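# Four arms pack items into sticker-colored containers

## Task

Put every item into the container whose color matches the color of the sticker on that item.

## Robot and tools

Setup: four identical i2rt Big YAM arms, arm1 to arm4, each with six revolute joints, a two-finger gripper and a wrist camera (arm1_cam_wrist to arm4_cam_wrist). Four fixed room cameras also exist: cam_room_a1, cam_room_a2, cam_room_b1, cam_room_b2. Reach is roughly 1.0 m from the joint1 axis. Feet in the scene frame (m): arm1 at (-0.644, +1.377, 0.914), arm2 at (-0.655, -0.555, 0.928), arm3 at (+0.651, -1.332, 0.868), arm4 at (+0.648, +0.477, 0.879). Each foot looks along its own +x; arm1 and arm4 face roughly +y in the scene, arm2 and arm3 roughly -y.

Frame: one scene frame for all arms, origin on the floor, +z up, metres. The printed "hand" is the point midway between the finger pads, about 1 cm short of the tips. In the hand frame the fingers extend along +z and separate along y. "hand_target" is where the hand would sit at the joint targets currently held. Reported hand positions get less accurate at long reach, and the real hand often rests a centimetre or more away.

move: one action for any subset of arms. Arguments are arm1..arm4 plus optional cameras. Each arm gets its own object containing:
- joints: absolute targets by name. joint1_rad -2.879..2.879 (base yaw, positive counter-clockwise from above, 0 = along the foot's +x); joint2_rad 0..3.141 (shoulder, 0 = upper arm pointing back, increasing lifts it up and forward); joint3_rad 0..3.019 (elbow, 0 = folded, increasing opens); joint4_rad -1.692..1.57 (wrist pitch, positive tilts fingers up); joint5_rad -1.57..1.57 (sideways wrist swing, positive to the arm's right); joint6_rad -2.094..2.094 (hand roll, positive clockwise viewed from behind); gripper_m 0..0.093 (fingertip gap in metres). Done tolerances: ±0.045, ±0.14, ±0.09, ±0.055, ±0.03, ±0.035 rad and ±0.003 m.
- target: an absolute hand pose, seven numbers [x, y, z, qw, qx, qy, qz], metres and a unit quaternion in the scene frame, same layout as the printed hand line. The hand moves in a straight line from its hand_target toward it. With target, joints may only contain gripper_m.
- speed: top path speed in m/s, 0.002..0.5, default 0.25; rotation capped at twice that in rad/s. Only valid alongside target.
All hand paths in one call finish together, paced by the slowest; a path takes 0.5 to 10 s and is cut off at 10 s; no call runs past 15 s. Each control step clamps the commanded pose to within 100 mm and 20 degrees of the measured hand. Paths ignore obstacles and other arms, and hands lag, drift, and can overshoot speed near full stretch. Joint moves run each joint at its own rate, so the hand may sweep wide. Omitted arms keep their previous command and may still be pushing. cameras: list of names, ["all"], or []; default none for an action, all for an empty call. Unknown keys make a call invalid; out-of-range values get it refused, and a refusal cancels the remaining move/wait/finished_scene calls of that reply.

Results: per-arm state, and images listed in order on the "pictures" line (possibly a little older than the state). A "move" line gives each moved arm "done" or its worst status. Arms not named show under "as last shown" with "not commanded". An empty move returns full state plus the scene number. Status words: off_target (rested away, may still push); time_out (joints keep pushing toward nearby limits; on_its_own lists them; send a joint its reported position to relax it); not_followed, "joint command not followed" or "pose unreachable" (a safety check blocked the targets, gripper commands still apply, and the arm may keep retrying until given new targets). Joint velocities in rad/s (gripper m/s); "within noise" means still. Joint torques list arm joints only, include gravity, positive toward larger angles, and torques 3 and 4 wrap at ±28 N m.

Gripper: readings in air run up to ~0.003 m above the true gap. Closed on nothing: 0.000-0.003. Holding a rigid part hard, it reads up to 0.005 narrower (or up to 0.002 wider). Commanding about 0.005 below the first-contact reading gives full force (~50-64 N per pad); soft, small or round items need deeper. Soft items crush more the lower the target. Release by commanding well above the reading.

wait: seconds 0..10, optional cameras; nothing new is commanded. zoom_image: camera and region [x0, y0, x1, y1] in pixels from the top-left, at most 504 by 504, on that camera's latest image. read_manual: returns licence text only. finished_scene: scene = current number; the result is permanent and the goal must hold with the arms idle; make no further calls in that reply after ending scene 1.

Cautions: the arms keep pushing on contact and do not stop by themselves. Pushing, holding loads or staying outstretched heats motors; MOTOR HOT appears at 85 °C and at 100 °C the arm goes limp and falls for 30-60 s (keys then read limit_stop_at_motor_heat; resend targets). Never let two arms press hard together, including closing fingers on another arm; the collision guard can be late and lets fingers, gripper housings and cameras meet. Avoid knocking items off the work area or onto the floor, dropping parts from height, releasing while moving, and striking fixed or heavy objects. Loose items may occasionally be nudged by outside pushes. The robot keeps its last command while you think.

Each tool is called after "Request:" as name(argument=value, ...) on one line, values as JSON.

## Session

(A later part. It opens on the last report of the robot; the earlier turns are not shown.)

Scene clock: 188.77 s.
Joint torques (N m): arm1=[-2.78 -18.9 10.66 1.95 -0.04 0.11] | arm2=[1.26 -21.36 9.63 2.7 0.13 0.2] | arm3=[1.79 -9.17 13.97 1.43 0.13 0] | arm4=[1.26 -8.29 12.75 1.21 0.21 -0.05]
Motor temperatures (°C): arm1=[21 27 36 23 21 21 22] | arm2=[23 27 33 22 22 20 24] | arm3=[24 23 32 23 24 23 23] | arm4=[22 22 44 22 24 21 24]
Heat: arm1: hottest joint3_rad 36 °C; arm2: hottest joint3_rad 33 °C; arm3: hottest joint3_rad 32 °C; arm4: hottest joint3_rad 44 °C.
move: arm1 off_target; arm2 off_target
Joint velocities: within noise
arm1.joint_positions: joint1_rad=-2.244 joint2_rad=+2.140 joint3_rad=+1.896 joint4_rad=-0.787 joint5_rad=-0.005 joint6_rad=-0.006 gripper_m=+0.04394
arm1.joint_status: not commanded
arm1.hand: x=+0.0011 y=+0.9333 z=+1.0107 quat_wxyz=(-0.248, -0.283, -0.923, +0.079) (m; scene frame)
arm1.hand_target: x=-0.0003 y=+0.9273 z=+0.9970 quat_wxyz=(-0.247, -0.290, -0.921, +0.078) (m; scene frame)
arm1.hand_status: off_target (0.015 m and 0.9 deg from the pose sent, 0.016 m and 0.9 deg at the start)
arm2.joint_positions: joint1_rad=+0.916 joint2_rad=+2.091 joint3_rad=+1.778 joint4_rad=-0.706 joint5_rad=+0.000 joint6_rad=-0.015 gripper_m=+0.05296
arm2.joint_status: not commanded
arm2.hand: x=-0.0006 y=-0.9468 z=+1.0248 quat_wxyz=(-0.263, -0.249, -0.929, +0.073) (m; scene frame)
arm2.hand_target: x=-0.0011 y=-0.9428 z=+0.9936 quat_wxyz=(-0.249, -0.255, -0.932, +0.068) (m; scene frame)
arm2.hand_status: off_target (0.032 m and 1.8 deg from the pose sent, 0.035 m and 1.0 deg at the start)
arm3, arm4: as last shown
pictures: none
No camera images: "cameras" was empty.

Request:
move(arm1={"target": [0.001, 0.933, 1.006, 0.2468, 0.2905, 0.9212, -0.0778], "speed": 0.05}, arm2={"target": [-0.001, -0.947, 1.015, 0.2568, 0.2531, 0.9303, -0.0706], "speed": 0.05}, cameras=[])

Request:
move(arm1={"joints": {"gripper_m": 0.093}}, arm2={"joints": {"gripper_m": 0.093}}, cameras=["arm1_cam_wrist", "arm2_cam_wrist"])

Scene clock: 207.37 s.
Joint torques (N m): arm1=[-2.49 -19.84 10.93 1.33 0.15 0.13] | arm2=[0.67 -23.3 11.17 1.76 -0.01 0.12] | arm3=[1.61 -9.11 14.01 1.44 0.13 -0.01] | arm4=[1.03 -8.64 12.71 1.37 0.23 -0.04]
Motor temperatures (°C): arm1=[20 27 35 23 21 21 22] | arm2=[23 27 33 22 22 20 24] | arm3=[24 23 33 23 24 23 23] | arm4=[22 22 45 22 24 21 24]
Heat: arm1: hottest joint3_rad 35 °C; arm2: hottest joint3_rad 33 °C; arm3: hottest joint3_rad 33 °C; arm4: hottest joint3_rad 45 °C.
move: arm1 done; arm2 done
Joint velocities: within noise
arm1.joint_positions: joint1_rad=-2.244 joint2_rad=+2.140 joint3_rad=+1.896 joint4_rad=-0.787 joint5_rad=-0.005 joint6_rad=+0.001 gripper_m=+0.04394
arm1.joint_status: not commanded
arm1.hand: x=+0.0010 y=+0.9333 z=+1.0107 quat_wxyz=(-0.248, -0.286, -0.922, +0.078) (m; scene frame)
arm1.hand_target: x=+0.0010 y=+0.9331 z=+1.0059 quat_wxyz=(-0.247, -0.290, -0.921, +0.078) (m; scene frame)
arm1.hand_status: done (0.005 m and 0.5 deg from the pose sent, 0.005 m and 0.9 deg at the start)
arm2.joint_positions: joint1_rad=+0.916 joint2_rad=+2.091 joint3_rad=+1.778 joint4_rad=-0.705 joint5_rad=+0.000 joint6_rad=-0.015 gripper_m=+0.05296
arm2.joint_status: not commanded
arm2.hand: x=-0.0006 y=-0.9467 z=+1.0246 quat_wxyz=(-0.263, -0.249, -0.929, +0.073) (m; scene frame)
arm2.hand_target: x=-0.0010 y=-0.9468 z=+1.0151 quat_wxyz=(-0.257, -0.253, -0.930, +0.071) (m; scene frame)
arm2.hand_status: done (0.010 m and 0.9 deg from the pose sent, 0.010 m and 0.9 deg at the start)
arm3.joint_positions: joint1_rad=-1.979 joint2_rad=+1.100 joint3_rad=+1.040 joint4_rad=-1.057 joint5_rad=+0.015 joint6_rad=+0.005 gripper_m=+0.09403
arm3.joint_status: not commanded
arm3.hand: x=+0.3063 y=-1.1233 z=+1.1175 quat_wxyz=(+0.059, -0.940, +0.260, +0.213) (m; scene frame)
arm3.hand_target: x=+0.2927 y=-1.1170 z=+1.1501 quat_wxyz=(+0.069, -0.931, +0.258, +0.250) (m; scene frame)
arm3.hand_status: not commanded
arm4: as last shown
pictures: none
No camera images: "cameras" was empty.

Scene clock: 207.97 s.
Joint torques (N m): arm1=[-1.9 -20.6 10.91 1.28 0.09 0.14] | arm2=[0.79 -23.24 11.12 1.73 0 0.13] | arm3=[1.55 -9.05 14 1.44 0.13 0] | arm4=[1.2 -8.23 12.72 1.43 0.18 -0.07]
Motor temperatures (°C): arm1=[20 27 35 23 21 21 22] | arm2=[23 27 33 22 22 20 24] | arm3=[24 23 33 23 24 23 23] | arm4=[22 22 45 22 24 21 24]
Heat: arm1: hottest joint3_rad 35 °C; arm2: hottest joint3_rad 33 °C; arm3: hottest joint3_rad 33 °C; arm4: hottest joint3_rad 45 °C.
move: arm1 done; arm2 done
Joint velocities: within noise
arm1.joint_positions: joint1_rad=-2.244 joint2_rad=+2.140 joint3_rad=+1.895 joint4_rad=-0.787 joint5_rad=-0.004 joint6_rad=+0.001 gripper_m=+0.09296
arm1.joint_status: all done
arm1.hand: x=+0.0008 y=+0.9333 z=+1.0103 quat_wxyz=(-0.248, -0.286, -0.922, +0.078) (m; scene frame)
arm1.hand_target: x=+0.0010 y=+0.9331 z=+1.0060 quat_wxyz=(-0.247, -0.290, -0.921, +0.078) (m; scene frame)
arm1.hand_status: not commanded
arm2.joint_positions: joint1_rad=+0.916 joint2_rad=+2.091 joint3_rad=+1.778 joint4_rad=-0.705 joint5_rad=+0.000 joint6_rad=-0.015 gripper_m=+0.09294
arm2.joint_status: all done
arm2.hand: x=-0.0006 y=-0.9467 z=+1.0246 quat_wxyz=(-0.263, -0.249, -0.929, +0.073) (m; scene frame)
arm2.hand_target: x=-0.0010 y=-0.9468 z=+1.0151 quat_wxyz=(-0.257, -0.253, -0.930, +0.071) (m; scene frame)
arm2.hand_status: not commanded
arm3, arm4: as last shown
pictures: arm1_cam_wrist, arm2_cam_wrist
Images, in order (width x height): arm1_cam_wrist 672x504, arm2_cam_wrist 672x504.

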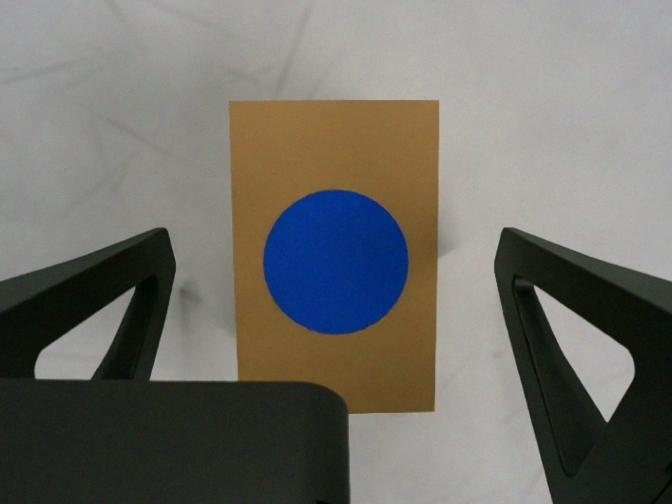

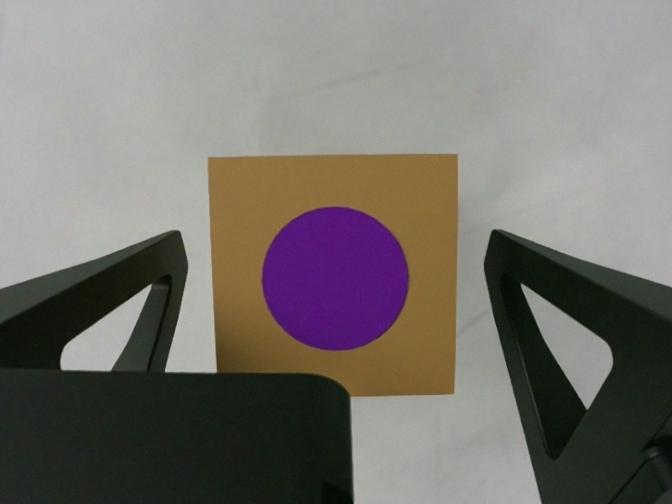

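Request:
move(arm1={"target": [-0.3, 1.136, 1.16, 0.2468, 0.2905, 0.9212, -0.0778], "speed": 0.25}, arm2={"target": [-0.294, -0.769, 1.17, 0.2495, 0.2549, 0.9317, -0.0683], "speed": 0.25}, arm3={"target": [0.085, -0.998, 1.14, 0.0691, -0.9308, 0.2581, 0.2494], "speed": 0.25}, arm4={"target": [0.085, 0.875, 1.13, 0.0778, -0.9212, 0.2905, 0.2468], "speed": 0.25}, cameras=["arm3_cam_wrist", "arm4_cam_wrist"])

Scene clock: 221.10 s.
Joint torques (N m): arm1=[-2.02 -4.07 11.44 0.87 -0.06 -0.02] | arm2=[1.49 -8.18 10.25 1.29 0.15 0.22] | arm3=[1.96 -18.84 13.98 0.65 0.12 0.01] | arm4=[0.38 -18.61 12.89 0.49 0.11 -0.1]
Motor temperatures (°C): arm1=[20 28 35 23 21 21 22] | arm2=[23 27 32 22 22 20 24] | arm3=[24 23 34 23 24 23 23] | arm4=[22 22 45 22 24 21 24]
Heat: arm1: hottest joint3_rad 35 °C; arm2: hottest joint3_rad 32 °C; arm3: hottest joint3_rad 34 °C; arm4: hottest joint3_rad 45 °C.
move: arm1 done; arm2 off_target; arm3 off_target; arm4 off_target
Joint velocities: within noise
arm1.joint_positions: joint1_rad=-2.248 joint2_rad=+1.086 joint3_rad=+1.007 joint4_rad=-0.935 joint5_rad=-0.008 joint6_rad=+0.005 gripper_m=+0.09296
arm1.joint_status: not commanded
arm1.hand: x=-0.2967 y=+1.1390 z=+1.1647 quat_wxyz=(-0.256, -0.289, -0.919, +0.079) (m; scene frame)
arm1.hand_target: x=-0.3000 y=+1.1361 z=+1.1601 quat_wxyz=(-0.247, -0.291, -0.921, +0.078) (m; scene frame)
arm1.hand_status: done (0.006 m and 1.1 deg from the pose sent, 0.392 m and 0.5 deg at the start)
arm2.joint_positions: joint1_rad=+0.916 joint2_rad=+1.105 joint3_rad=+1.015 joint4_rad=-0.919 joint5_rad=+0.002 joint6_rad=-0.013 gripper_m=+0.09294
arm2.joint_status: not commanded
arm2.hand: x=-0.2910 y=-0.7746 z=+1.1832 quat_wxyz=(-0.267, -0.250, -0.928, +0.075) (m; scene frame)
arm2.hand_target: x=-0.2941 y=-0.7689 z=+1.1703 quat_wxyz=(-0.250, -0.255, -0.932, +0.068) (m; scene frame)
arm2.hand_status: off_target (0.015 m and 2.2 deg from the pose sent, 0.373 m and 1.8 deg at the start)
arm3.joint_positions: joint1_rad=-1.979 joint2_rad=+1.714 joint3_rad=+1.656 joint4_rad=-1.022 joint5_rad=+0.016 joint6_rad=+0.005 gripper_m=+0.09403
arm3.joint_status: not commanded
arm3.hand: x=+0.0987 y=-1.0018 z=+1.1173 quat_wxyz=(+0.064, -0.936, +0.259, +0.230) (m; scene frame)
arm3.hand_target: x=+0.0861 y=-0.9986 z=+1.1400 quat_wxyz=(+0.069, -0.931, +0.258, +0.250) (m; scene frame)
arm3.hand_status: off_target (0.027 m and 2.3 deg from the pose sent, 0.255 m and 4.4 deg at the start)
arm4.joint_positions: joint1_rad=+0.907 joint2_rad=+1.808 joint3_rad=+1.732 joint4_rad=-0.997 joint5_rad=+0.004 joint6_rad=+0.012 gripper_m=+0.09402
arm4.joint_status: not commanded
arm4.hand: x=+0.0943 y=+0.8648 z=+1.1160 quat_wxyz=(-0.072, +0.923, -0.296, -0.236) (m; scene frame)
arm4.hand_target: x=+0.0857 y=+0.8744 z=+1.1301 quat_wxyz=(-0.078, +0.921, -0.291, -0.247) (m; scene frame)
arm4.hand_status: off_target (0.020 m and 1.5 deg from the pose sent, 0.282 m and 4.0 deg at the start)
pictures: arm3_cam_wrist, arm4_cam_wrist
Images, in order (width x height): arm3_cam_wrist 672x504, arm4_cam_wrist 672x504.

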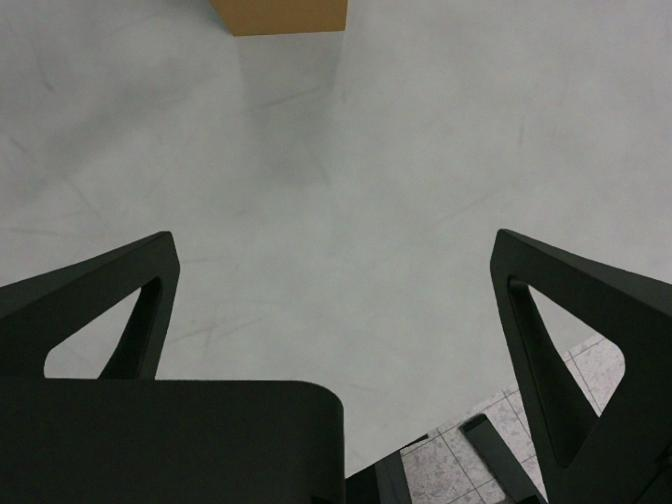

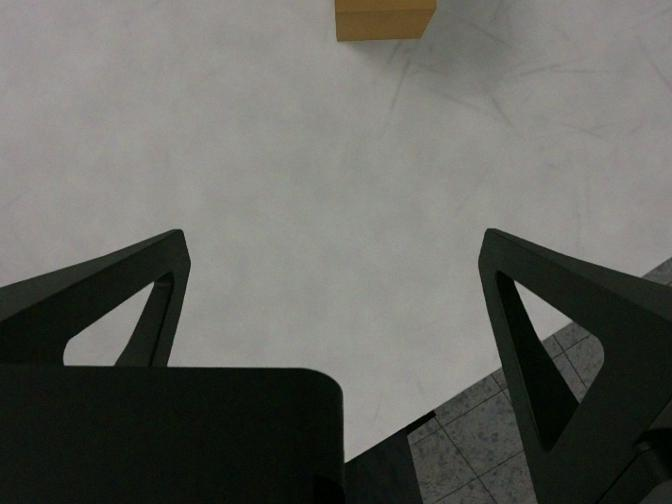

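Request:
move(arm1={"joints": {"joint2_rad": 0.6, "joint3_rad": 1.0, "joint4_rad": -1.45}}, arm2={"joints": {"joint2_rad": 0.6, "joint3_rad": 1.0, "joint4_rad": -1.45}}, arm3={"target": [0.002, -0.975, 1.1, 0.0691, -0.9308, 0.2581, 0.2494], "speed": 0.12}, arm4={"target": [0.0244, 0.945, 1.0876, 0.0778, -0.9212, 0.2905, 0.2468], "speed": 0.12}, cameras=["arm3_cam_wrist", "arm4_cam_wrist"])

Scene clock: 240.47 s.
Joint torques (N m): arm1=[-3.37 3.19 11.45 0.81 -0.05 -0.08] | arm2=[1.44 0.15 10.13 1.25 0.15 0.22] | arm3=[2.49 -22.24 14.13 0.62 0.14 0.01] | arm4=[0.32 -23.12 12.88 0.46 -0.08 -0.11]
Motor temperatures (°C): arm1=[20 26 36 23 21 21 22] | arm2=[23 27 32 22 22 20 23] | arm3=[24 24 36 23 24 23 23] | arm4=[22 24 43 22 24 21 24]
Heat: arm1: hottest joint3_rad 36 °C; arm2: hottest joint3_rad 32 °C; arm3: hottest joint3_rad 36 °C; arm4: hottest joint3_rad 43 °C.
move: arm1 done; arm2 done; arm3 off_target; arm4 off_target
Joint velocities: within noise
arm1.joint_positions: joint1_rad=-2.248 joint2_rad=+0.593 joint3_rad=+0.991 joint4_rad=-1.439 joint5_rad=-0.008 joint6_rad=+0.005 gripper_m=+0.09296
arm1.joint_status: all done
arm1.hand: x=-0.4549 y=+1.2498 z=+1.2433 quat_wxyz=(-0.244, -0.290, -0.922, +0.075) (m; scene frame)
arm1.hand_target: x=-0.4563 y=+1.2482 z=+1.2448 quat_wxyz=(-0.239, -0.291, -0.923, +0.075) (m; scene frame)
arm1.hand_status: not commanded
arm2.joint_positions: joint1_rad=+0.916 joint2_rad=+0.592 joint3_rad=+1.007 joint4_rad=-1.436 joint5_rad=+0.003 joint6_rad=-0.013 gripper_m=+0.09294
arm2.joint_status: all done
arm2.hand: x=-0.4633 y=-0.6722 z=+1.2690 quat_wxyz=(-0.262, -0.251, -0.929, +0.073) (m; scene frame)
arm2.hand_target: x=-0.4640 y=-0.6702 z=+1.2622 quat_wxyz=(-0.248, -0.255, -0.932, +0.068) (m; scene frame)
arm2.hand_status: not commanded
arm3.joint_positions: joint1_rad=-1.953 joint2_rad=+1.952 joint3_rad=+1.901 joint4_rad=-1.026 joint5_rad=+0.032 joint6_rad=+0.031 gripper_m=+0.09403
arm3.joint_status: not commanded
arm3.hand: x=+0.0188 y=-0.9738 z=+1.0805 quat_wxyz=(+0.066, -0.935, +0.261, +0.231) (m; scene frame)
arm3.hand_target: x=+0.0031 y=-0.9757 z=+1.0999 quat_wxyz=(+0.069, -0.931, +0.258, +0.250) (m; scene frame)
arm3.hand_status: off_target (0.026 m and 2.2 deg from the pose sent, 0.102 m and 2.3 deg at the start)
arm4.joint_positions: joint1_rad=+0.875 joint2_rad=+2.080 joint3_rad=+2.051 joint4_rad=-1.037 joint5_rad=-0.008 joint6_rad=-0.017 gripper_m=+0.09402
arm4.joint_status: not commanded
arm4.hand: x=+0.0324 y=+0.9352 z=+1.0801 quat_wxyz=(-0.075, +0.922, -0.296, -0.239) (m; scene frame)
arm4.hand_target: x=+0.0251 y=+0.9446 z=+1.0875 quat_wxyz=(-0.078, +0.921, -0.291, -0.247) (m; scene frame)
arm4.hand_status: off_target (0.015 m and 1.2 deg from the pose sent, 0.110 m and 1.5 deg at the start)
pictures: arm3_cam_wrist, arm4_cam_wrist
Images, in order (width x height): arm3_cam_wrist 672x504, arm4_cam_wrist 672x504.

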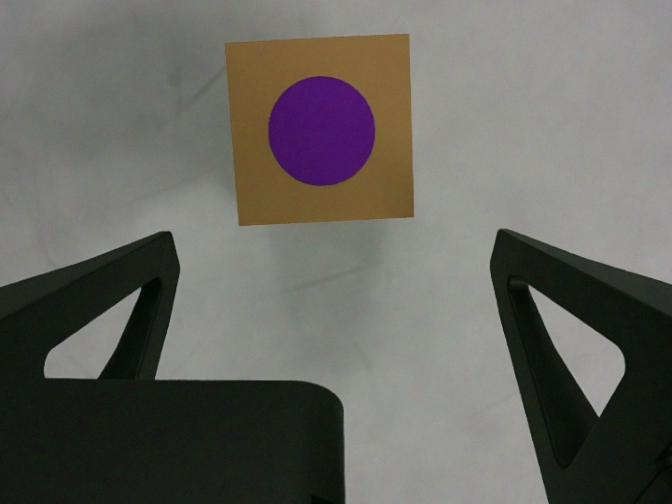

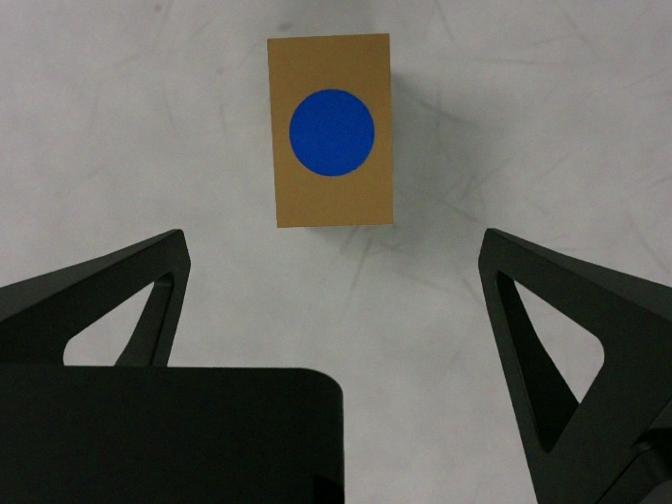

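Request:
move(arm3={"target": [-0.028, -0.961, 1.04, 0.0691, -0.9308, 0.2581, 0.2494], "speed": 0.1}, arm4={"target": [-0.007, 0.965, 1.019, 0.0778, -0.9212, 0.2905, 0.2468], "speed": 0.1}, cameras=["arm3_cam_wrist", "arm4_cam_wrist"])

Scene clock: 250.17 s.
Joint torques (N m): arm1=[-2.26 2.14 11.52 0.75 -0.06 -0.04] | arm2=[1.38 0.15 10.1 1.26 0.15 0.21] | arm3=[2.49 -23.06 13.83 1.48 0.13 0.02] | arm4=[0.85 -23.65 12.63 1.29 -0.05 -0.06]
Motor temperatures (°C): arm1=[20 26 37 23 21 21 22] | arm2=[23 26 33 22 22 20 23] | arm3=[24 25 36 23 24 23 23] | arm4=[22 25 43 22 24 21 24]
Heat: arm1: hottest joint3_rad 37 °C; arm2: hottest joint3_rad 33 °C; arm3: hottest joint3_rad 36 °C; arm4: hottest joint3_rad 43 °C.
move: arm3 off_target; arm4 off_target
Joint velocities: within noise
arm1, arm2: as last shown
arm3.joint_positions: joint1_rad=-1.953 joint2_rad=+2.057 joint3_rad=+1.926 joint4_rad=-0.957 joint5_rad=+0.034 joint6_rad=+0.033 gripper_m=+0.09402
arm3.joint_status: not commanded
arm3.hand: x=-0.0057 y=-0.9614 z=+1.0258 quat_wxyz=(+0.065, -0.936, +0.262, +0.226) (m; scene frame)
arm3.hand_target: x=-0.0266 y=-0.9619 z=+1.0403 quat_wxyz=(+0.069, -0.931, +0.258, +0.250) (m; scene frame)
arm3.hand_status: off_target (0.026 m and 2.8 deg from the pose sent, 0.063 m and 2.1 deg at the start)
arm4.joint_positions: joint1_rad=+0.875 joint2_rad=+2.210 joint3_rad=+2.111 joint4_rad=-0.982 joint5_rad=-0.007 joint6_rad=-0.017 gripper_m=+0.09402
arm4.joint_status: not commanded
arm4.hand: x=+0.0070 y=+0.9543 z=+1.0181 quat_wxyz=(-0.073, +0.923, -0.297, -0.232) (m; scene frame)
arm4.hand_target: x=-0.0060 y=+0.9644 z=+1.0191 quat_wxyz=(-0.078, +0.921, -0.291, -0.247) (m; scene frame)
arm4.hand_status: off_target (0.018 m and 1.9 deg from the pose sent, 0.079 m and 1.1 deg at the start)
pictures: arm3_cam_wrist, arm4_cam_wrist
Images, in order (width x height): arm3_cam_wrist 672x504, arm4_cam_wrist 672x504.

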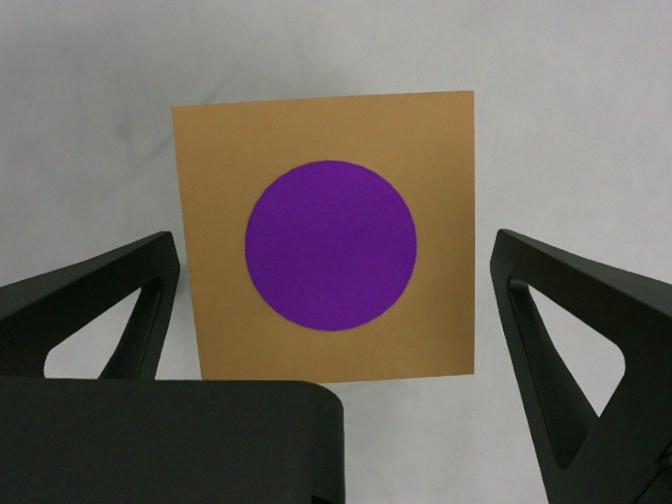

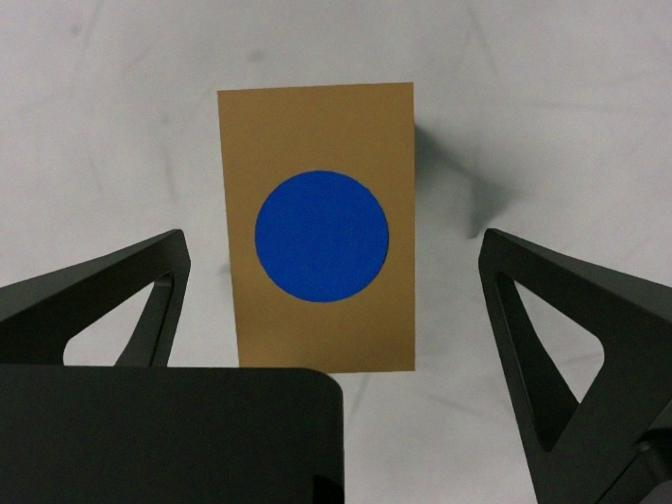

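Request:
move(arm3={"joints": {"gripper_m": 0.044}}, arm4={"joints": {"gripper_m": 0.038}}, cameras=["arm3_cam_wrist", "arm4_cam_wrist"])

Scene clock: 253.13 s.
Joint torques (N m): arm1=[-2.49 3.43 11.52 0.8 -0.01 -0.01] | arm2=[1.55 0.09 10.1 1.25 0.15 0.21] | arm3=[2.55 -22.89 13.81 1.44 0.12 0.01] | arm4=[1.03 -23.65 12.53 1.33 -0.01 -0.06]
Motor temperatures (°C): arm1=[20 26 37 23 21 21 22] | arm2=[23 26 33 22 22 20 23] | arm3=[24 25 36 23 24 23 23] | arm4=[22 26 44 22 24 21 24]
Heat: arm1: hottest joint3_rad 37 °C; arm2: hottest joint3_rad 33 °C; arm3: hottest joint3_rad 36 °C; arm4: hottest joint3_rad 44 °C.
move: arm3 off_target; arm4 off_target
Joint velocities: within noise
arm1, arm2: as last shown
arm3.joint_positions: joint1_rad=-1.953 joint2_rad=+2.057 joint3_rad=+1.926 joint4_rad=-0.957 joint5_rad=+0.034 joint6_rad=+0.033 gripper_m=+0.05327
arm3.joint_status: gripper_m off_target (ended at +0.05330, target +0.04400)
arm3.hand: x=-0.0057 y=-0.9614 z=+1.0255 quat_wxyz=(+0.065, -0.936, +0.262, +0.226) (m; scene frame)
arm3.hand_target: x=-0.0266 y=-0.9619 z=+1.0401 quat_wxyz=(+0.069, -0.931, +0.258, +0.250) (m; scene frame)
arm3.hand_status: not commanded
arm4.joint_positions: joint1_rad=+0.875 joint2_rad=+2.210 joint3_rad=+2.112 joint4_rad=-0.982 joint5_rad=-0.007 joint6_rad=-0.018 gripper_m=+0.04431
arm4.joint_status: gripper_m off_target (ended at +0.04434, target +0.03800)
arm4.hand: x=+0.0068 y=+0.9543 z=+1.0182 quat_wxyz=(-0.073, +0.923, -0.297, -0.233) (m; scene frame)
arm4.hand_target: x=-0.0060 y=+0.9644 z=+1.0191 quat_wxyz=(-0.078, +0.921, -0.291, -0.247) (m; scene frame)
arm4.hand_status: not commanded
pictures: arm3_cam_wrist, arm4_cam_wrist
Images, in order (width x height): arm3_cam_wrist 672x504, arm4_cam_wrist 672x504.

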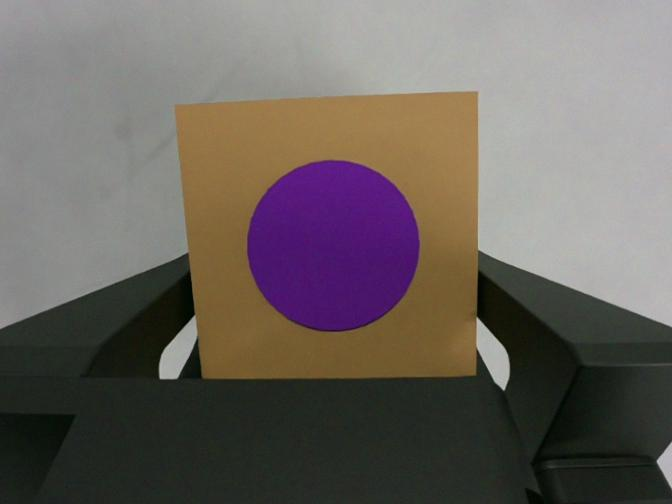

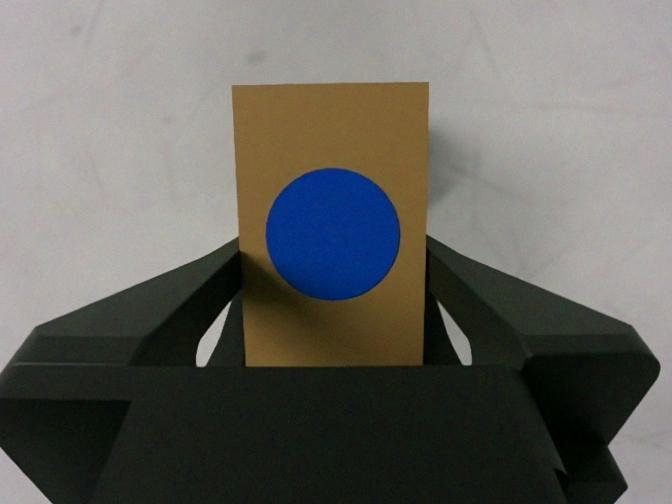

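Request:
move(arm3={"target": [0.02, -0.975, 1.11, 0.0691, -0.9308, 0.2581, 0.2494], "speed": 0.15}, arm4={"target": [0.03, 0.94, 1.11, 0.0778, -0.9212, 0.2905, 0.2468], "speed": 0.15}, cameras=[])

Request:
move(arm3={"target": [0.3, -1.12, 1.17, 0.0691, -0.9308, 0.2581, 0.2494], "speed": 0.3}, arm4={"target": [0.31, 0.716, 1.18, 0.0778, -0.9212, 0.2905, 0.2468], "speed": 0.3}, cameras=["arm3_cam_wrist", "arm4_cam_wrist"])

Scene clock: 260.87 s.
Joint torques (N m): arm1=[-2.55 3.49 11.41 0.9 -0.06 -0.05] | arm2=[1.44 0.21 10.11 1.22 0.15 0.22] | arm3=[1.55 -23.41 9.11 0.84 -0.06 -0.11] | arm4=[0.56 -24.7 10.21 0.53 -0.05 -0.05]
Motor temperatures (°C): arm1=[20 25 37 23 21 21 22] | arm2=[23 26 33 22 22 20 23] | arm3=[24 26 36 23 24 23 24] | arm4=[22 26 44 22 24 21 25]
Heat: arm1: hottest joint3_rad 37 °C; arm2: hottest joint3_rad 33 °C; arm3: hottest joint3_rad 36 °C; arm4: hottest joint3_rad 44 °C.
move: arm3 done; arm4 done
Joint velocities: within noise
arm1, arm2: as last shown
arm3.joint_positions: joint1_rad=-1.953 joint2_rad=+1.921 joint3_rad=+1.920 joint4_rad=-1.033 joint5_rad=+0.031 joint6_rad=+0.033 gripper_m=+0.05327
arm3.joint_status: not commanded
arm3.hand: x=+0.0187 y=-0.9741 z=+1.1112 quat_wxyz=(+0.070, -0.929, +0.261, +0.252) (m; scene frame)
arm3.hand_target: x=+0.0201 y=-0.9749 z=+1.1099 quat_wxyz=(+0.069, -0.931, +0.258, +0.249) (m; scene frame)
arm3.hand_status: done (0.002 m and 0.5 deg from the pose sent, 0.089 m and 2.8 deg at the start)
arm4.joint_positions: joint1_rad=+0.875 joint2_rad=+2.085 joint3_rad=+2.112 joint4_rad=-1.086 joint5_rad=-0.007 joint6_rad=-0.019 gripper_m=+0.04431
arm4.joint_status: not commanded
arm4.hand: x=+0.0302 y=+0.9374 z=+1.1014 quat_wxyz=(-0.076, +0.921, -0.295, -0.242) (m; scene frame)
arm4.hand_target: x=+0.0301 y=+0.9401 z=+1.1101 quat_wxyz=(-0.078, +0.921, -0.291, -0.247) (m; scene frame)
arm4.hand_status: done (0.009 m and 0.8 deg from the pose sent, 0.096 m and 1.9 deg at the start)
pictures: none
No camera images: "cameras" was empty.

Scene clock: 262.83 s.
Joint torques (N m): arm1=[-3.19 2.78 11.45 0.73 -0.06 -0.04] | arm2=[1.49 0.03 10.11 1.26 0.14 0.22] | arm3=[0.26 -7.24 9.1 0.84 -0.07 -0.13] | arm4=[1.26 -6.83 9.37 0.64 0.21 0.16]
Motor temperatures (°C): arm1=[20 25 37 23 21 21 22] | arm2=[23 26 33 22 22 20 23] | arm3=[24 26 36 23 24 23 24] | arm4=[22 26 44 22 24 21 25]
Heat: arm1: hottest joint3_rad 37 °C; arm2: hottest joint3_rad 33 °C; arm3: hottest joint3_rad 36 °C; arm4: hottest joint3_rad 44 °C.
move: arm3 done; arm4 done
Joint velocities: within noise
arm1, arm2: as last shown
arm3.joint_positions: joint1_rad=-1.961 joint2_rad=+1.066 joint3_rad=+1.139 joint4_rad=-1.098 joint5_rad=+0.020 joint6_rad=+0.016 gripper_m=+0.05327
arm3.joint_status: not commanded
arm3.hand: x=+0.2969 y=-1.1244 z=+1.1751 quat_wxyz=(+0.069, -0.930, +0.255, +0.257) (m; scene frame)
arm3.hand_target: x=+0.3000 y=-1.1200 z=+1.1701 quat_wxyz=(+0.069, -0.931, +0.258, +0.249) (m; scene frame)
arm3.hand_status: done (0.007 m and 0.9 deg from the pose sent, 0.322 m and 0.5 deg at the start)
arm4.joint_positions: joint1_rad=+0.900 joint2_rad=+1.084 joint3_rad=+1.135 joint4_rad=-1.084 joint5_rad=+0.003 joint6_rad=-0.014 gripper_m=+0.04431
arm4.joint_status: not commanded
arm4.hand: x=+0.3121 y=+0.7173 z=+1.1836 quat_wxyz=(-0.081, +0.920, -0.286, -0.254) (m; scene frame)
arm4.hand_target: x=+0.3100 y=+0.7159 z=+1.1799 quat_wxyz=(-0.078, +0.921, -0.290, -0.247) (m; scene frame)
arm4.hand_status: done (0.004 m and 1.1 deg from the pose sent, 0.365 m and 0.8 deg at the start)
pictures: arm3_cam_wrist, arm4_cam_wrist
Images, in order (width x height): arm3_cam_wrist 672x504, arm4_cam_wrist 672x504.

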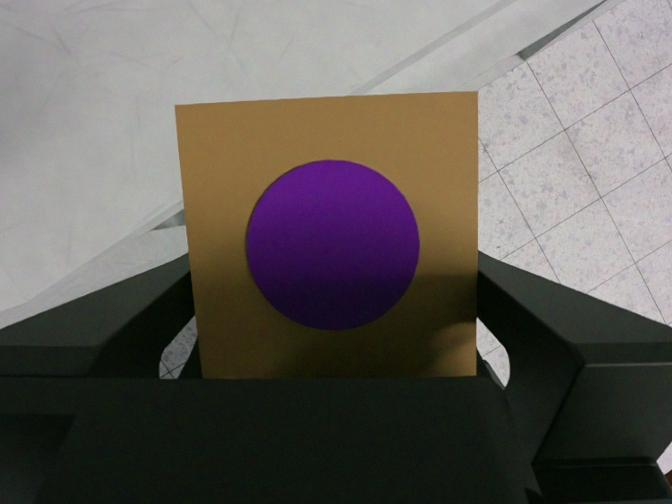

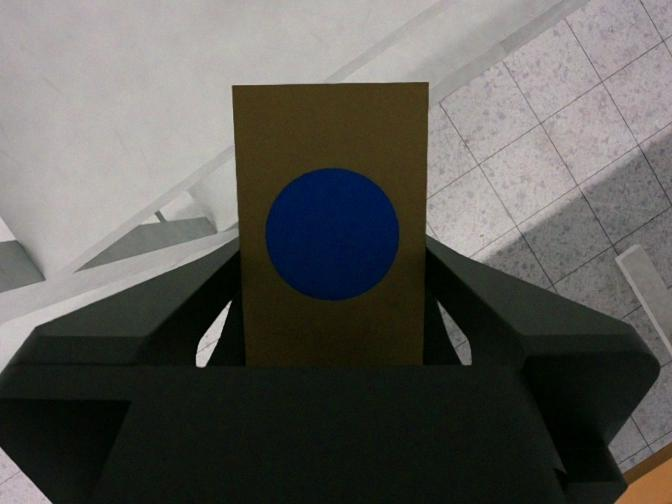

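Request:
move(arm3={"joints": {"joint2_rad": 0.6, "joint3_rad": 1.0, "joint4_rad": -1.45, "joint5_rad": 0, "joint6_rad": 0}}, arm4={"joints": {"joint1_rad": -1.906, "joint2_rad": 0.8, "joint3_rad": 1.0, "joint4_rad": -1.25, "joint5_rad": 0, "joint6_rad": 0}}, cameras=[])

Request:
move(arm3={"joints": {"joint1_rad": 1.794, "joint2_rad": 0.7, "joint3_rad": 1.0, "joint4_rad": -1.35}}, arm4={"target": [1.13, 0.339, 0.9, 0.2563, 0.1344, 0.9565, -0.036], "speed": 0.3}, cameras=["arm4_cam_wrist"])

Scene clock: 274.97 s.
Joint torques (N m): arm1=[-2.96 2.43 11.4 0.92 -0.03 -0.08] | arm2=[1.49 0.21 10.09 1.21 0.15 0.22] | arm3=[0.38 0.21 9.81 0.87 -0.08 -0.14] | arm4=[0.79 -3.14 10.29 0.53 0.05 0.18]
Motor temperatures (°C): arm1=[20 25 37 23 21 21 22] | arm2=[23 26 33 22 22 20 23] | arm3=[24 25 35 23 24 23 24] | arm4=[22 25 43 22 24 21 25]
Heat: arm1: hottest joint3_rad 37 °C; arm2: hottest joint3_rad 33 °C; arm3: hottest joint3_rad 35 °C; arm4: hottest joint3_rad 43 °C.
move: arm3 done; arm4 done
Joint velocities: within noise
arm1, arm2: as last shown
arm3.joint_positions: joint1_rad=-1.961 joint2_rad=+0.598 joint3_rad=+0.989 joint4_rad=-1.448 joint5_rad=+0.002 joint6_rad=+0.008 gripper_m=+0.05327
arm3.joint_status: all done
arm3.hand: x=+0.4573 y=-1.2177 z=+1.1955 quat_wxyz=(+0.058, -0.935, +0.250, +0.244) (m; scene frame)
arm3.hand_target: x=+0.4581 y=-1.2149 z=+1.1998 quat_wxyz=(+0.061, -0.934, +0.253, +0.246) (m; scene frame)
arm3.hand_status: not commanded
arm4.joint_positions: joint1_rad=-1.905 joint2_rad=+0.799 joint3_rad=+0.980 joint4_rad=-1.242 joint5_rad=+0.002 joint6_rad=-0.011 gripper_m=+0.04442
arm4.joint_status: all done
arm4.hand: x=+0.9406 y=+0.3945 z=+1.1796 quat_wxyz=(-0.247, -0.128, -0.960, +0.039) (m; scene frame)
arm4.hand_target: x=+0.9419 y=+0.3941 z=+1.1884 quat_wxyz=(-0.253, -0.134, -0.957, +0.038) (m; scene frame)
arm4.hand_status: not commanded
pictures: none
No camera images: "cameras" was empty.

Scene clock: 277.57 s.
Joint torques (N m): arm1=[-3.02 3.19 11.56 0.87 -0.01 -0.04] | arm2=[1.61 0.15 10.11 1.24 0.15 0.22] | arm3=[2.02 -2.61 10.04 1.22 0.11 -0.11] | arm4=[0.73 -14.15 9.06 1.43 -0.06 0.2]
Motor temperatures (°C): arm1=[20 25 37 23 21 21 22] | arm2=[23 26 33 22 22 20 23] | arm3=[24 25 35 23 24 23 24] | arm4=[22 25 42 22 24 21 26]
Heat: arm1: hottest joint3_rad 37 °C; arm2: hottest joint3_rad 33 °C; arm3: hottest joint3_rad 35 °C; arm4: hottest joint3_rad 42 °C.
move: arm3 done; arm4 off_target
Joint velocities: within noise
arm1, arm2: as last shown
arm3.joint_positions: joint1_rad=+1.784 joint2_rad=+0.711 joint3_rad=+0.989 joint4_rad=-1.356 joint5_rad=-0.003 joint6_rad=+0.005 gripper_m=+0.05312
arm3.joint_status: all done
arm3.hand: x=+0.9133 y=-1.3031 z=+1.1831 quat_wxyz=(-0.244, +0.044, -0.969, -0.006) (m; scene frame)
arm3.hand_target: x=+0.9134 y=-1.3006 z=+1.1916 quat_wxyz=(-0.257, +0.051, -0.965, -0.007) (m; scene frame)
arm3.hand_status: not commanded
arm4.joint_positions: joint1_rad=-1.905 joint2_rad=+1.616 joint3_rad=+0.788 joint4_rad=-0.280 joint5_rad=-0.001 joint6_rad=-0.010 gripper_m=+0.04442
arm4.joint_status: not commanded
arm4.hand: x=+1.1055 y=+0.3465 z=+0.8800 quat_wxyz=(-0.225, -0.129, -0.965, +0.034) (m; scene frame)
arm4.hand_target: x=+1.1288 y=+0.3393 z=+0.9009 quat_wxyz=(-0.256, -0.134, -0.957, +0.036) (m; scene frame)
arm4.hand_status: off_target (0.032 m and 3.8 deg from the pose sent, 0.342 m and 1.3 deg at the start)
pictures: arm4_cam_wrist
Images, in order (width x height): arm4_cam_wrist 672x504.

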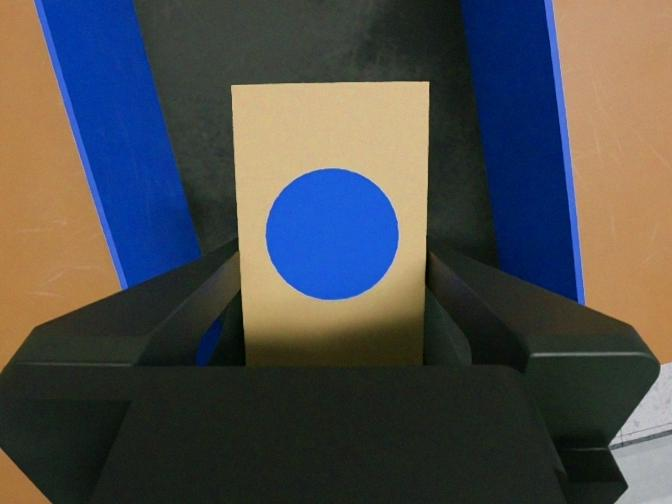

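Request:
move(arm3={"target": [1.205, -1.274, 0.89, 0.2585, -0.0497, 0.9646, 0.0133], "speed": 0.25}, arm4={"target": [1.145, 0.334, 0.765, 0.2563, 0.1344, 0.9565, -0.036], "speed": 0.15}, cameras=["arm3_cam_wrist", "arm4_cam_wrist"])

Scene clock: 284.93 s.
Joint torques (N m): arm1=[-2.37 2.78 11.56 0.85 -0.03 -0.03] | arm2=[1.49 0.09 10.1 1.26 0.15 0.22] | arm3=[1.67 -16.26 10.35 1.5 -0.07 -0.07] | arm4=[0.73 -14.62 6.04 1.4 -0.03 0.15]
Motor temperatures (°C): arm1=[20 25 37 23 21 21 22] | arm2=[23 26 33 22 22 20 23] | arm3=[24 25 35 23 24 23 24] | arm4=[22 25 41 22 24 21 26]
Heat: arm1: hottest joint3_rad 37 °C; arm2: hottest joint3_rad 33 °C; arm3: hottest joint3_rad 35 °C; arm4: hottest joint3_rad 41 °C.
move: arm3 off_target; arm4 off_target
Joint velocities: within noise
arm1, arm2: as last shown
arm3.joint_positions: joint1_rad=+1.784 joint2_rad=+1.732 joint3_rad=+0.951 joint4_rad=-0.328 joint5_rad=-0.011 joint6_rad=+0.005 gripper_m=+0.05312
arm3.joint_status: not commanded
arm3.hand: x=+1.1801 y=-1.2813 z=+0.8699 quat_wxyz=(-0.229, +0.045, -0.972, -0.010) (m; scene frame)
arm3.hand_target: x=+1.2036 y=-1.2741 z=+0.8907 quat_wxyz=(-0.258, +0.050, -0.965, -0.013) (m; scene frame)
arm3.hand_status: off_target (0.033 m and 3.6 deg from the pose sent, 0.415 m and 2.0 deg at the start)
arm4.joint_positions: joint1_rad=-1.905 joint2_rad=+1.966 joint3_rad=+0.805 joint4_rad=+0.085 joint5_rad=-0.001 joint6_rad=-0.010 gripper_m=+0.04442
arm4.joint_status: not commanded
arm4.hand: x=+1.1284 y=+0.3394 z=+0.7627 quat_wxyz=(-0.240, -0.129, -0.961, +0.036) (m; scene frame)
arm4.hand_target: x=+1.1445 y=+0.3341 z=+0.7655 quat_wxyz=(-0.256, -0.134, -0.957, +0.036) (m; scene frame)
arm4.hand_status: off_target (0.018 m and 2.0 deg from the pose sent, 0.122 m and 3.8 deg at the start)
pictures: arm3_cam_wrist, arm4_cam_wrist
Images, in order (width x height): arm3_cam_wrist 672x504, arm4_cam_wrist 672x504.

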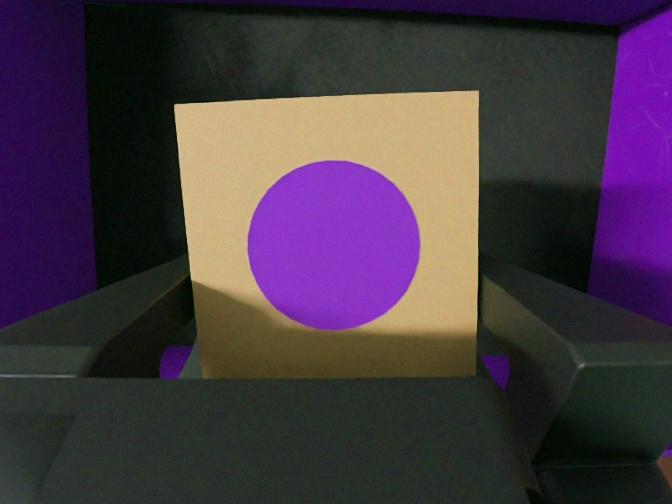

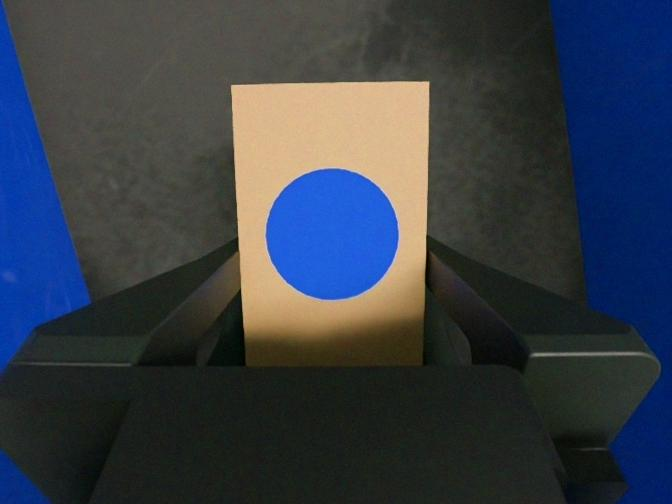

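Request:
move(arm3={"target": [1.228, -1.271, 0.775, 0.2585, -0.0497, 0.9646, 0.0133], "speed": 0.15}, arm4={"target": [1.145, 0.334, 0.735, 0.2563, 0.1344, 0.9565, -0.036], "speed": 0.05}, cameras=["arm3_cam_wrist"])

Scene clock: 296.47 s.
Joint torques (N m): arm1=[-2.26 3.37 11.56 0.84 -0.01 -0.04] | arm2=[1.49 0.15 10.11 1.25 0.15 0.21] | arm3=[1.85 -17.9 8.16 1.59 0.02 -0.03] | arm4=[0.67 -13.63 5.12 1.35 -0.01 0.15]
Motor temperatures (°C): arm1=[20 25 37 23 21 21 22] | arm2=[23 26 33 22 22 20 23] | arm3=[24 25 33 23 24 23 24] | arm4=[22 24 39 22 24 21 26]
Heat: arm1: hottest joint3_rad 37 °C; arm2: hottest joint3_rad 33 °C; arm3: hottest joint3_rad 33 °C; arm4: hottest joint3_rad 39 °C.
move: arm3 off_target; arm4 off_target
Joint velocities: within noise
arm1.joint_positions: joint1_rad=-2.248 joint2_rad=+0.593 joint3_rad=+0.991 joint4_rad=-1.439 joint5_rad=-0.008 joint6_rad=+0.005 gripper_m=+0.09296
arm1.joint_status: not commanded
arm1.hand: x=-0.4549 y=+1.2498 z=+1.2433 quat_wxyz=(-0.244, -0.290, -0.922, +0.075) (m; scene frame)
arm1.hand_target: x=-0.4563 y=+1.2482 z=+1.2448 quat_wxyz=(-0.239, -0.291, -0.923, +0.075) (m; scene frame)
arm1.hand_status: not commanded
arm2.joint_positions: joint1_rad=+0.916 joint2_rad=+0.592 joint3_rad=+1.007 joint4_rad=-1.436 joint5_rad=+0.003 joint6_rad=-0.013 gripper_m=+0.09294
arm2.joint_status: not commanded
arm2.hand: x=-0.4633 y=-0.6722 z=+1.2690 quat_wxyz=(-0.262, -0.251, -0.929, +0.073) (m; scene frame)
arm2.hand_target: x=-0.4640 y=-0.6702 z=+1.2622 quat_wxyz=(-0.248, -0.255, -0.932, +0.068) (m; scene frame)
arm2.hand_status: not commanded
arm3.joint_positions: joint1_rad=+1.784 joint2_rad=+2.015 joint3_rad=+0.988 joint4_rad=-0.071 joint5_rad=-0.011 joint6_rad=+0.005 gripper_m=+0.05312
arm3.joint_status: not commanded
arm3.hand: x=+1.2051 y=-1.2804 z=+0.7630 quat_wxyz=(-0.234, +0.045, -0.971, -0.010) (m; scene frame)
arm3.hand_target: x=+1.2270 y=-1.2710 z=+0.7757 quat_wxyz=(-0.258, +0.050, -0.965, -0.014) (m; scene frame)
arm3.hand_status: off_target (0.028 m and 3.0 deg from the pose sent, 0.107 m and 3.6 deg at the start)
arm4.joint_positions: joint1_rad=-1.905 joint2_rad=+2.034 joint3_rad=+0.824 joint4_rad=+0.163 joint5_rad=-0.002 joint6_rad=-0.010 gripper_m=+0.04442
arm4.joint_status: not commanded
arm4.hand: x=+1.1383 y=+0.3367 z=+0.7442 quat_wxyz=(-0.254, -0.128, -0.958, +0.038) (m; scene frame)
arm4.hand_target: x=+1.1446 y=+0.3341 z=+0.7353 quat_wxyz=(-0.256, -0.134, -0.957, +0.036) (m; scene frame)
arm4.hand_status: off_target (0.012 m and 0.8 deg from the pose sent, 0.033 m and 2.0 deg at the start)
pictures: arm3_cam_wrist
Images, in order (width x height): arm3_cam_wrist 672x504.

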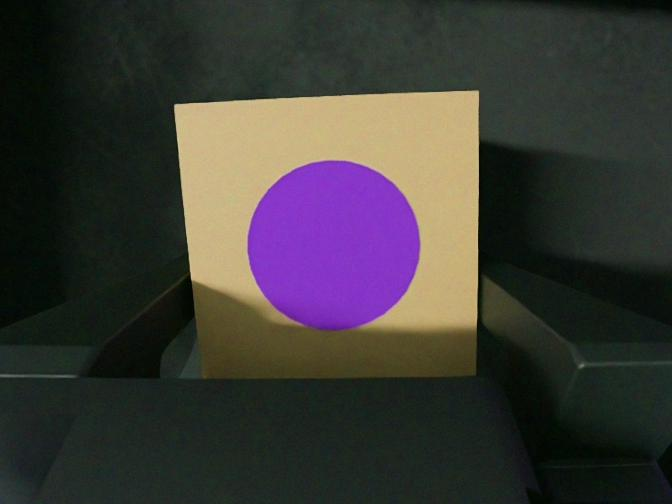

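Request:
move(arm3={"target": [1.226, -1.271, 0.75, 0.2585, -0.0497, 0.9646, 0.0133], "speed": 0.06}, arm4={"target": [1.143, 0.334, 0.726, 0.2563, 0.1344, 0.9565, -0.036], "speed": 0.04}, cameras=["arm4_cam_wrist"])

Scene clock: 301.70 s.
Joint torques (N m): arm1=[-2.73 3.08 11.64 0.9 -0.07 -0.03] | arm2=[1.49 0.03 10.09 1.22 0.15 0.22] | arm3=[2.02 -16.85 7.47 1.58 0.03 -0.02] | arm4=[0.79 -12.22 4.98 1.29 0.03 0.16]
Motor temperatures (°C): arm1=[20 24 37 23 21 21 22] | arm2=[23 25 33 22 22 20 23] | arm3=[24 25 33 23 24 23 24] | arm4=[22 24 38 22 24 21 26]
Heat: arm1: hottest joint3_rad 37 °C; arm2: hottest joint3_rad 33 °C; arm3: hottest joint3_rad 33 °C; arm4: hottest joint3_rad 38 °C.
move: arm3 off_target; arm4 off_target
Joint velocities: within noise
arm1, arm2: as last shown
arm3.joint_positions: joint1_rad=+1.784 joint2_rad=+2.058 joint3_rad=+0.992 joint4_rad=-0.009 joint5_rad=-0.011 joint6_rad=+0.005 gripper_m=+0.05312
arm3.joint_status: not commanded
arm3.hand: x=+1.2103 y=-1.2800 z=+0.7483 quat_wxyz=(-0.245, +0.045, -0.968, -0.011) (m; scene frame)
arm3.hand_target: x=+1.2253 y=-1.2709 z=+0.7504 quat_wxyz=(-0.258, +0.050, -0.965, -0.013) (m; scene frame)
arm3.hand_status: off_target (0.018 m and 1.7 deg from the pose sent, 0.026 m and 3.0 deg at the start)
arm4.joint_positions: joint1_rad=-1.905 joint2_rad=+2.041 joint3_rad=+0.824 joint4_rad=+0.193 joint5_rad=-0.003 joint6_rad=-0.010 gripper_m=+0.04442
arm4.joint_status: not commanded
arm4.hand: x=+1.1426 y=+0.3356 z=+0.7442 quat_wxyz=(-0.265, -0.128, -0.955, +0.039) (m; scene frame)
arm4.hand_target: x=+1.1421 y=+0.3343 z=+0.7265 quat_wxyz=(-0.256, -0.134, -0.957, +0.036) (m; scene frame)
arm4.hand_status: off_target (0.018 m and 1.3 deg from the pose sent, 0.019 m and 0.8 deg at the start)
pictures: arm4_cam_wrist
Images, in order (width x height): arm4_cam_wrist 672x504.

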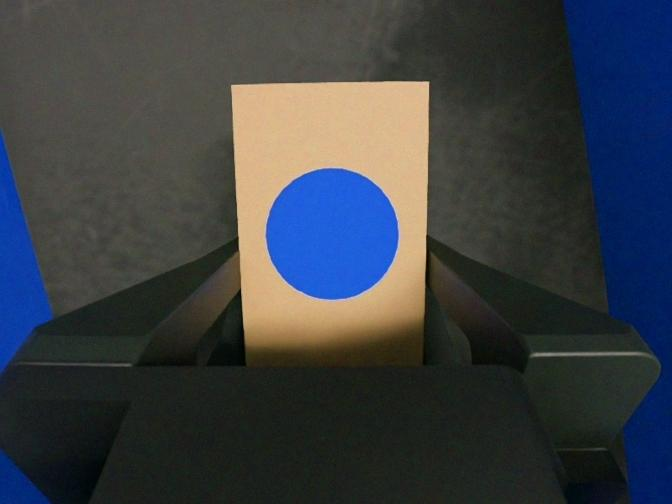

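Request:
move(arm3={"target": [1.225, -1.271, 0.737, 0.2585, -0.0497, 0.9646, 0.0133], "speed": 0.05}, arm4={"target": [1.1426, 0.3356, 0.74, 0.265, 0.128, 0.955, -0.039], "speed": 0.05, "joints": {"gripper_m": 0.093}}, cameras=["arm4_cam_wrist"])

Request:
move(arm3={"target": [1.224, -1.271, 0.725, 0.2585, -0.0497, 0.9646, 0.0133], "speed": 0.04}, arm4={"target": [1.06, 0.36, 0.95, 0.2563, 0.1344, 0.9565, -0.036], "speed": 0.2}, cameras=["arm3_cam_wrist", "arm4_cam_wrist"])

Scene clock: 307.47 s.
Joint torques (N m): arm1=[-3.19 4.19 11.36 0.92 -0.06 -0.08] | arm2=[1.55 0.15 10.09 1.24 0.15 0.22] | arm3=[2.08 -15.33 6.99 1.42 0.05 -0.02] | arm4=[1.03 -16.67 3.59 1.24 0.08 0.04]
Motor temperatures (°C): arm1=[20 24 37 23 21 21 22] | arm2=[23 25 33 22 22 20 23] | arm3=[24 25 33 23 24 23 24] | arm4=[22 24 37 22 24 21 26]
Heat: arm1: hottest joint3_rad 37 °C; arm2: hottest joint3_rad 33 °C; arm3: hottest joint3_rad 33 °C; arm4: hottest joint3_rad 37 °C.
move: arm3 off_target; arm4 done
Joint velocities: within noise
arm1, arm2: as last shown
arm3.joint_positions: joint1_rad=+1.784 joint2_rad=+2.069 joint3_rad=+0.998 joint4_rad=+0.026 joint5_rad=-0.011 joint6_rad=+0.005 gripper_m=+0.05312
arm3.joint_status: not commanded
arm3.hand: x=+1.2186 y=-1.2792 z=+0.7482 quat_wxyz=(-0.259, +0.045, -0.965, -0.011) (m; scene frame)
arm3.hand_target: x=+1.2244 y=-1.2710 z=+0.7374 quat_wxyz=(-0.259, +0.050, -0.965, -0.013) (m; scene frame)
arm3.hand_status: off_target (0.015 m and 0.6 deg from the pose sent, 0.021 m and 1.7 deg at the start)
arm4.joint_positions: joint1_rad=-1.905 joint2_rad=+2.056 joint3_rad=+0.824 joint4_rad=+0.193 joint5_rad=-0.003 joint6_rad=-0.009 gripper_m=+0.09291
arm4.joint_status: all done
arm4.hand: x=+1.1390 y=+0.3366 z=+0.7371 quat_wxyz=(-0.258, -0.128, -0.957, +0.038) (m; scene frame)
arm4.hand_target: x=+1.1426 y=+0.3356 z=+0.7400 quat_wxyz=(-0.265, -0.128, -0.955, +0.039) (m; scene frame)
arm4.hand_status: done (0.005 m and 0.8 deg from the pose sent, 0.004 m and 0.0 deg at the start)
pictures: arm4_cam_wrist
Images, in order (width x height): arm4_cam_wrist 672x504.

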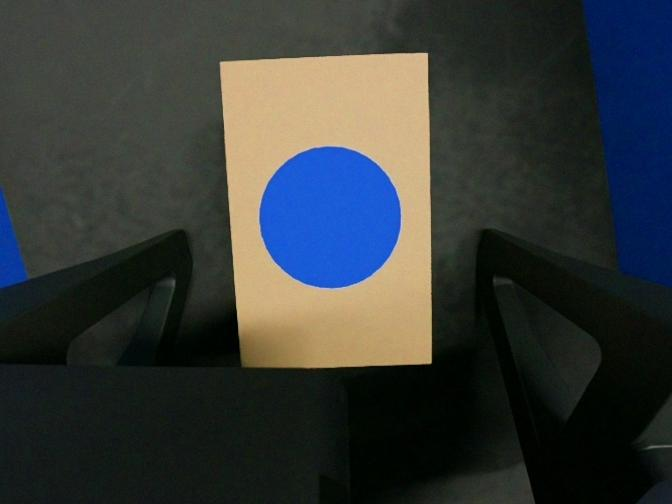

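Scene clock: 309.23 s.
Joint torques (N m): arm1=[-2.73 3.25 11.37 0.81 -0.06 -0.05] | arm2=[1.49 0.21 10.1 1.26 0.15 0.22] | arm3=[2.14 -13.92 6.53 1.2 0.06 -0.01] | arm4=[0.5 -8.88 7.94 0.58 0.08 0.15]
Motor temperatures (°C): arm1=[20 24 37 23 21 21 22] | arm2=[23 25 33 22 22 20 23] | arm3=[24 25 33 23 24 23 24] | arm4=[22 24 37 22 24 21 26]
Heat: arm1: hottest joint3_rad 37 °C; arm2: hottest joint3_rad 33 °C; arm3: hottest joint3_rad 33 °C; arm4: hottest joint3_rad 37 °C.
move: arm3 off_target; arm4 done
Joint velocities: within noise
arm1, arm2: as last shown
arm3.joint_positions: joint1_rad=+1.784 joint2_rad=+2.080 joint3_rad=+1.004 joint4_rad=+0.058 joint5_rad=-0.011 joint6_rad=+0.005 gripper_m=+0.05312
arm3.joint_status: not commanded
arm3.hand: x=+1.2257 y=-1.2786 z=+0.7480 quat_wxyz=(-0.272, +0.045, -0.961, -0.012) (m; scene frame)
arm3.hand_target: x=+1.2227 y=-1.2712 z=+0.7258 quat_wxyz=(-0.258, +0.050, -0.965, -0.013) (m; scene frame)
arm3.hand_status: off_target (0.024 m and 1.7 deg from the pose sent, 0.025 m and 0.6 deg at the start)
arm4.joint_positions: joint1_rad=-1.905 joint2_rad=+1.323 joint3_rad=+0.682 joint4_rad=-0.394 joint5_rad=-0.003 joint6_rad=-0.009 gripper_m=+0.09292
arm4.joint_status: not commanded
arm4.hand: x=+1.0592 y=+0.3604 z=+0.9499 quat_wxyz=(-0.260, -0.128, -0.956, +0.038) (m; scene frame)
arm4.hand_target: x=+1.0600 y=+0.3600 z=+0.9499 quat_wxyz=(-0.256, -0.134, -0.957, +0.036) (m; scene frame)
arm4.hand_status: done (0.001 m and 0.9 deg from the pose sent, 0.228 m and 0.8 deg at the start)
pictures: arm3_cam_wrist, arm4_cam_wrist
Images, in order (width x height): arm3_cam_wrist 672x504, arm4_cam_wrist 672x504.

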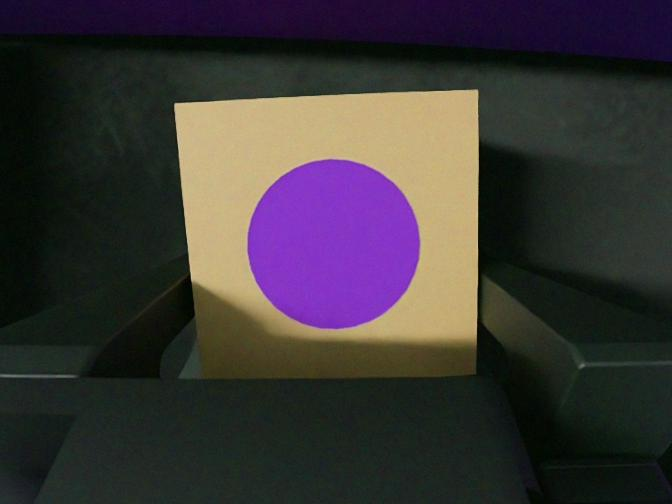

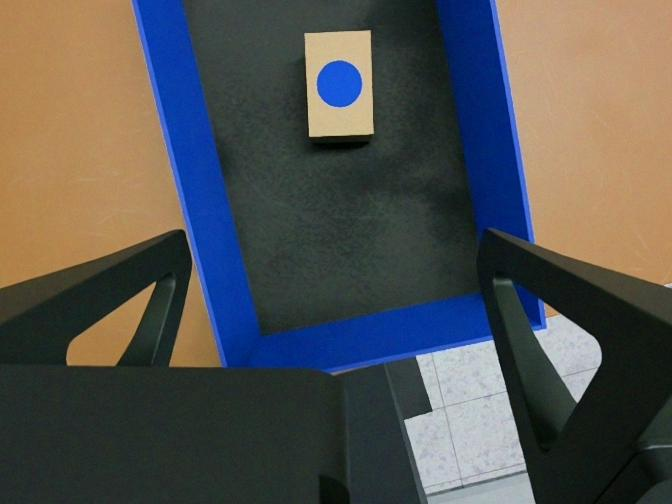

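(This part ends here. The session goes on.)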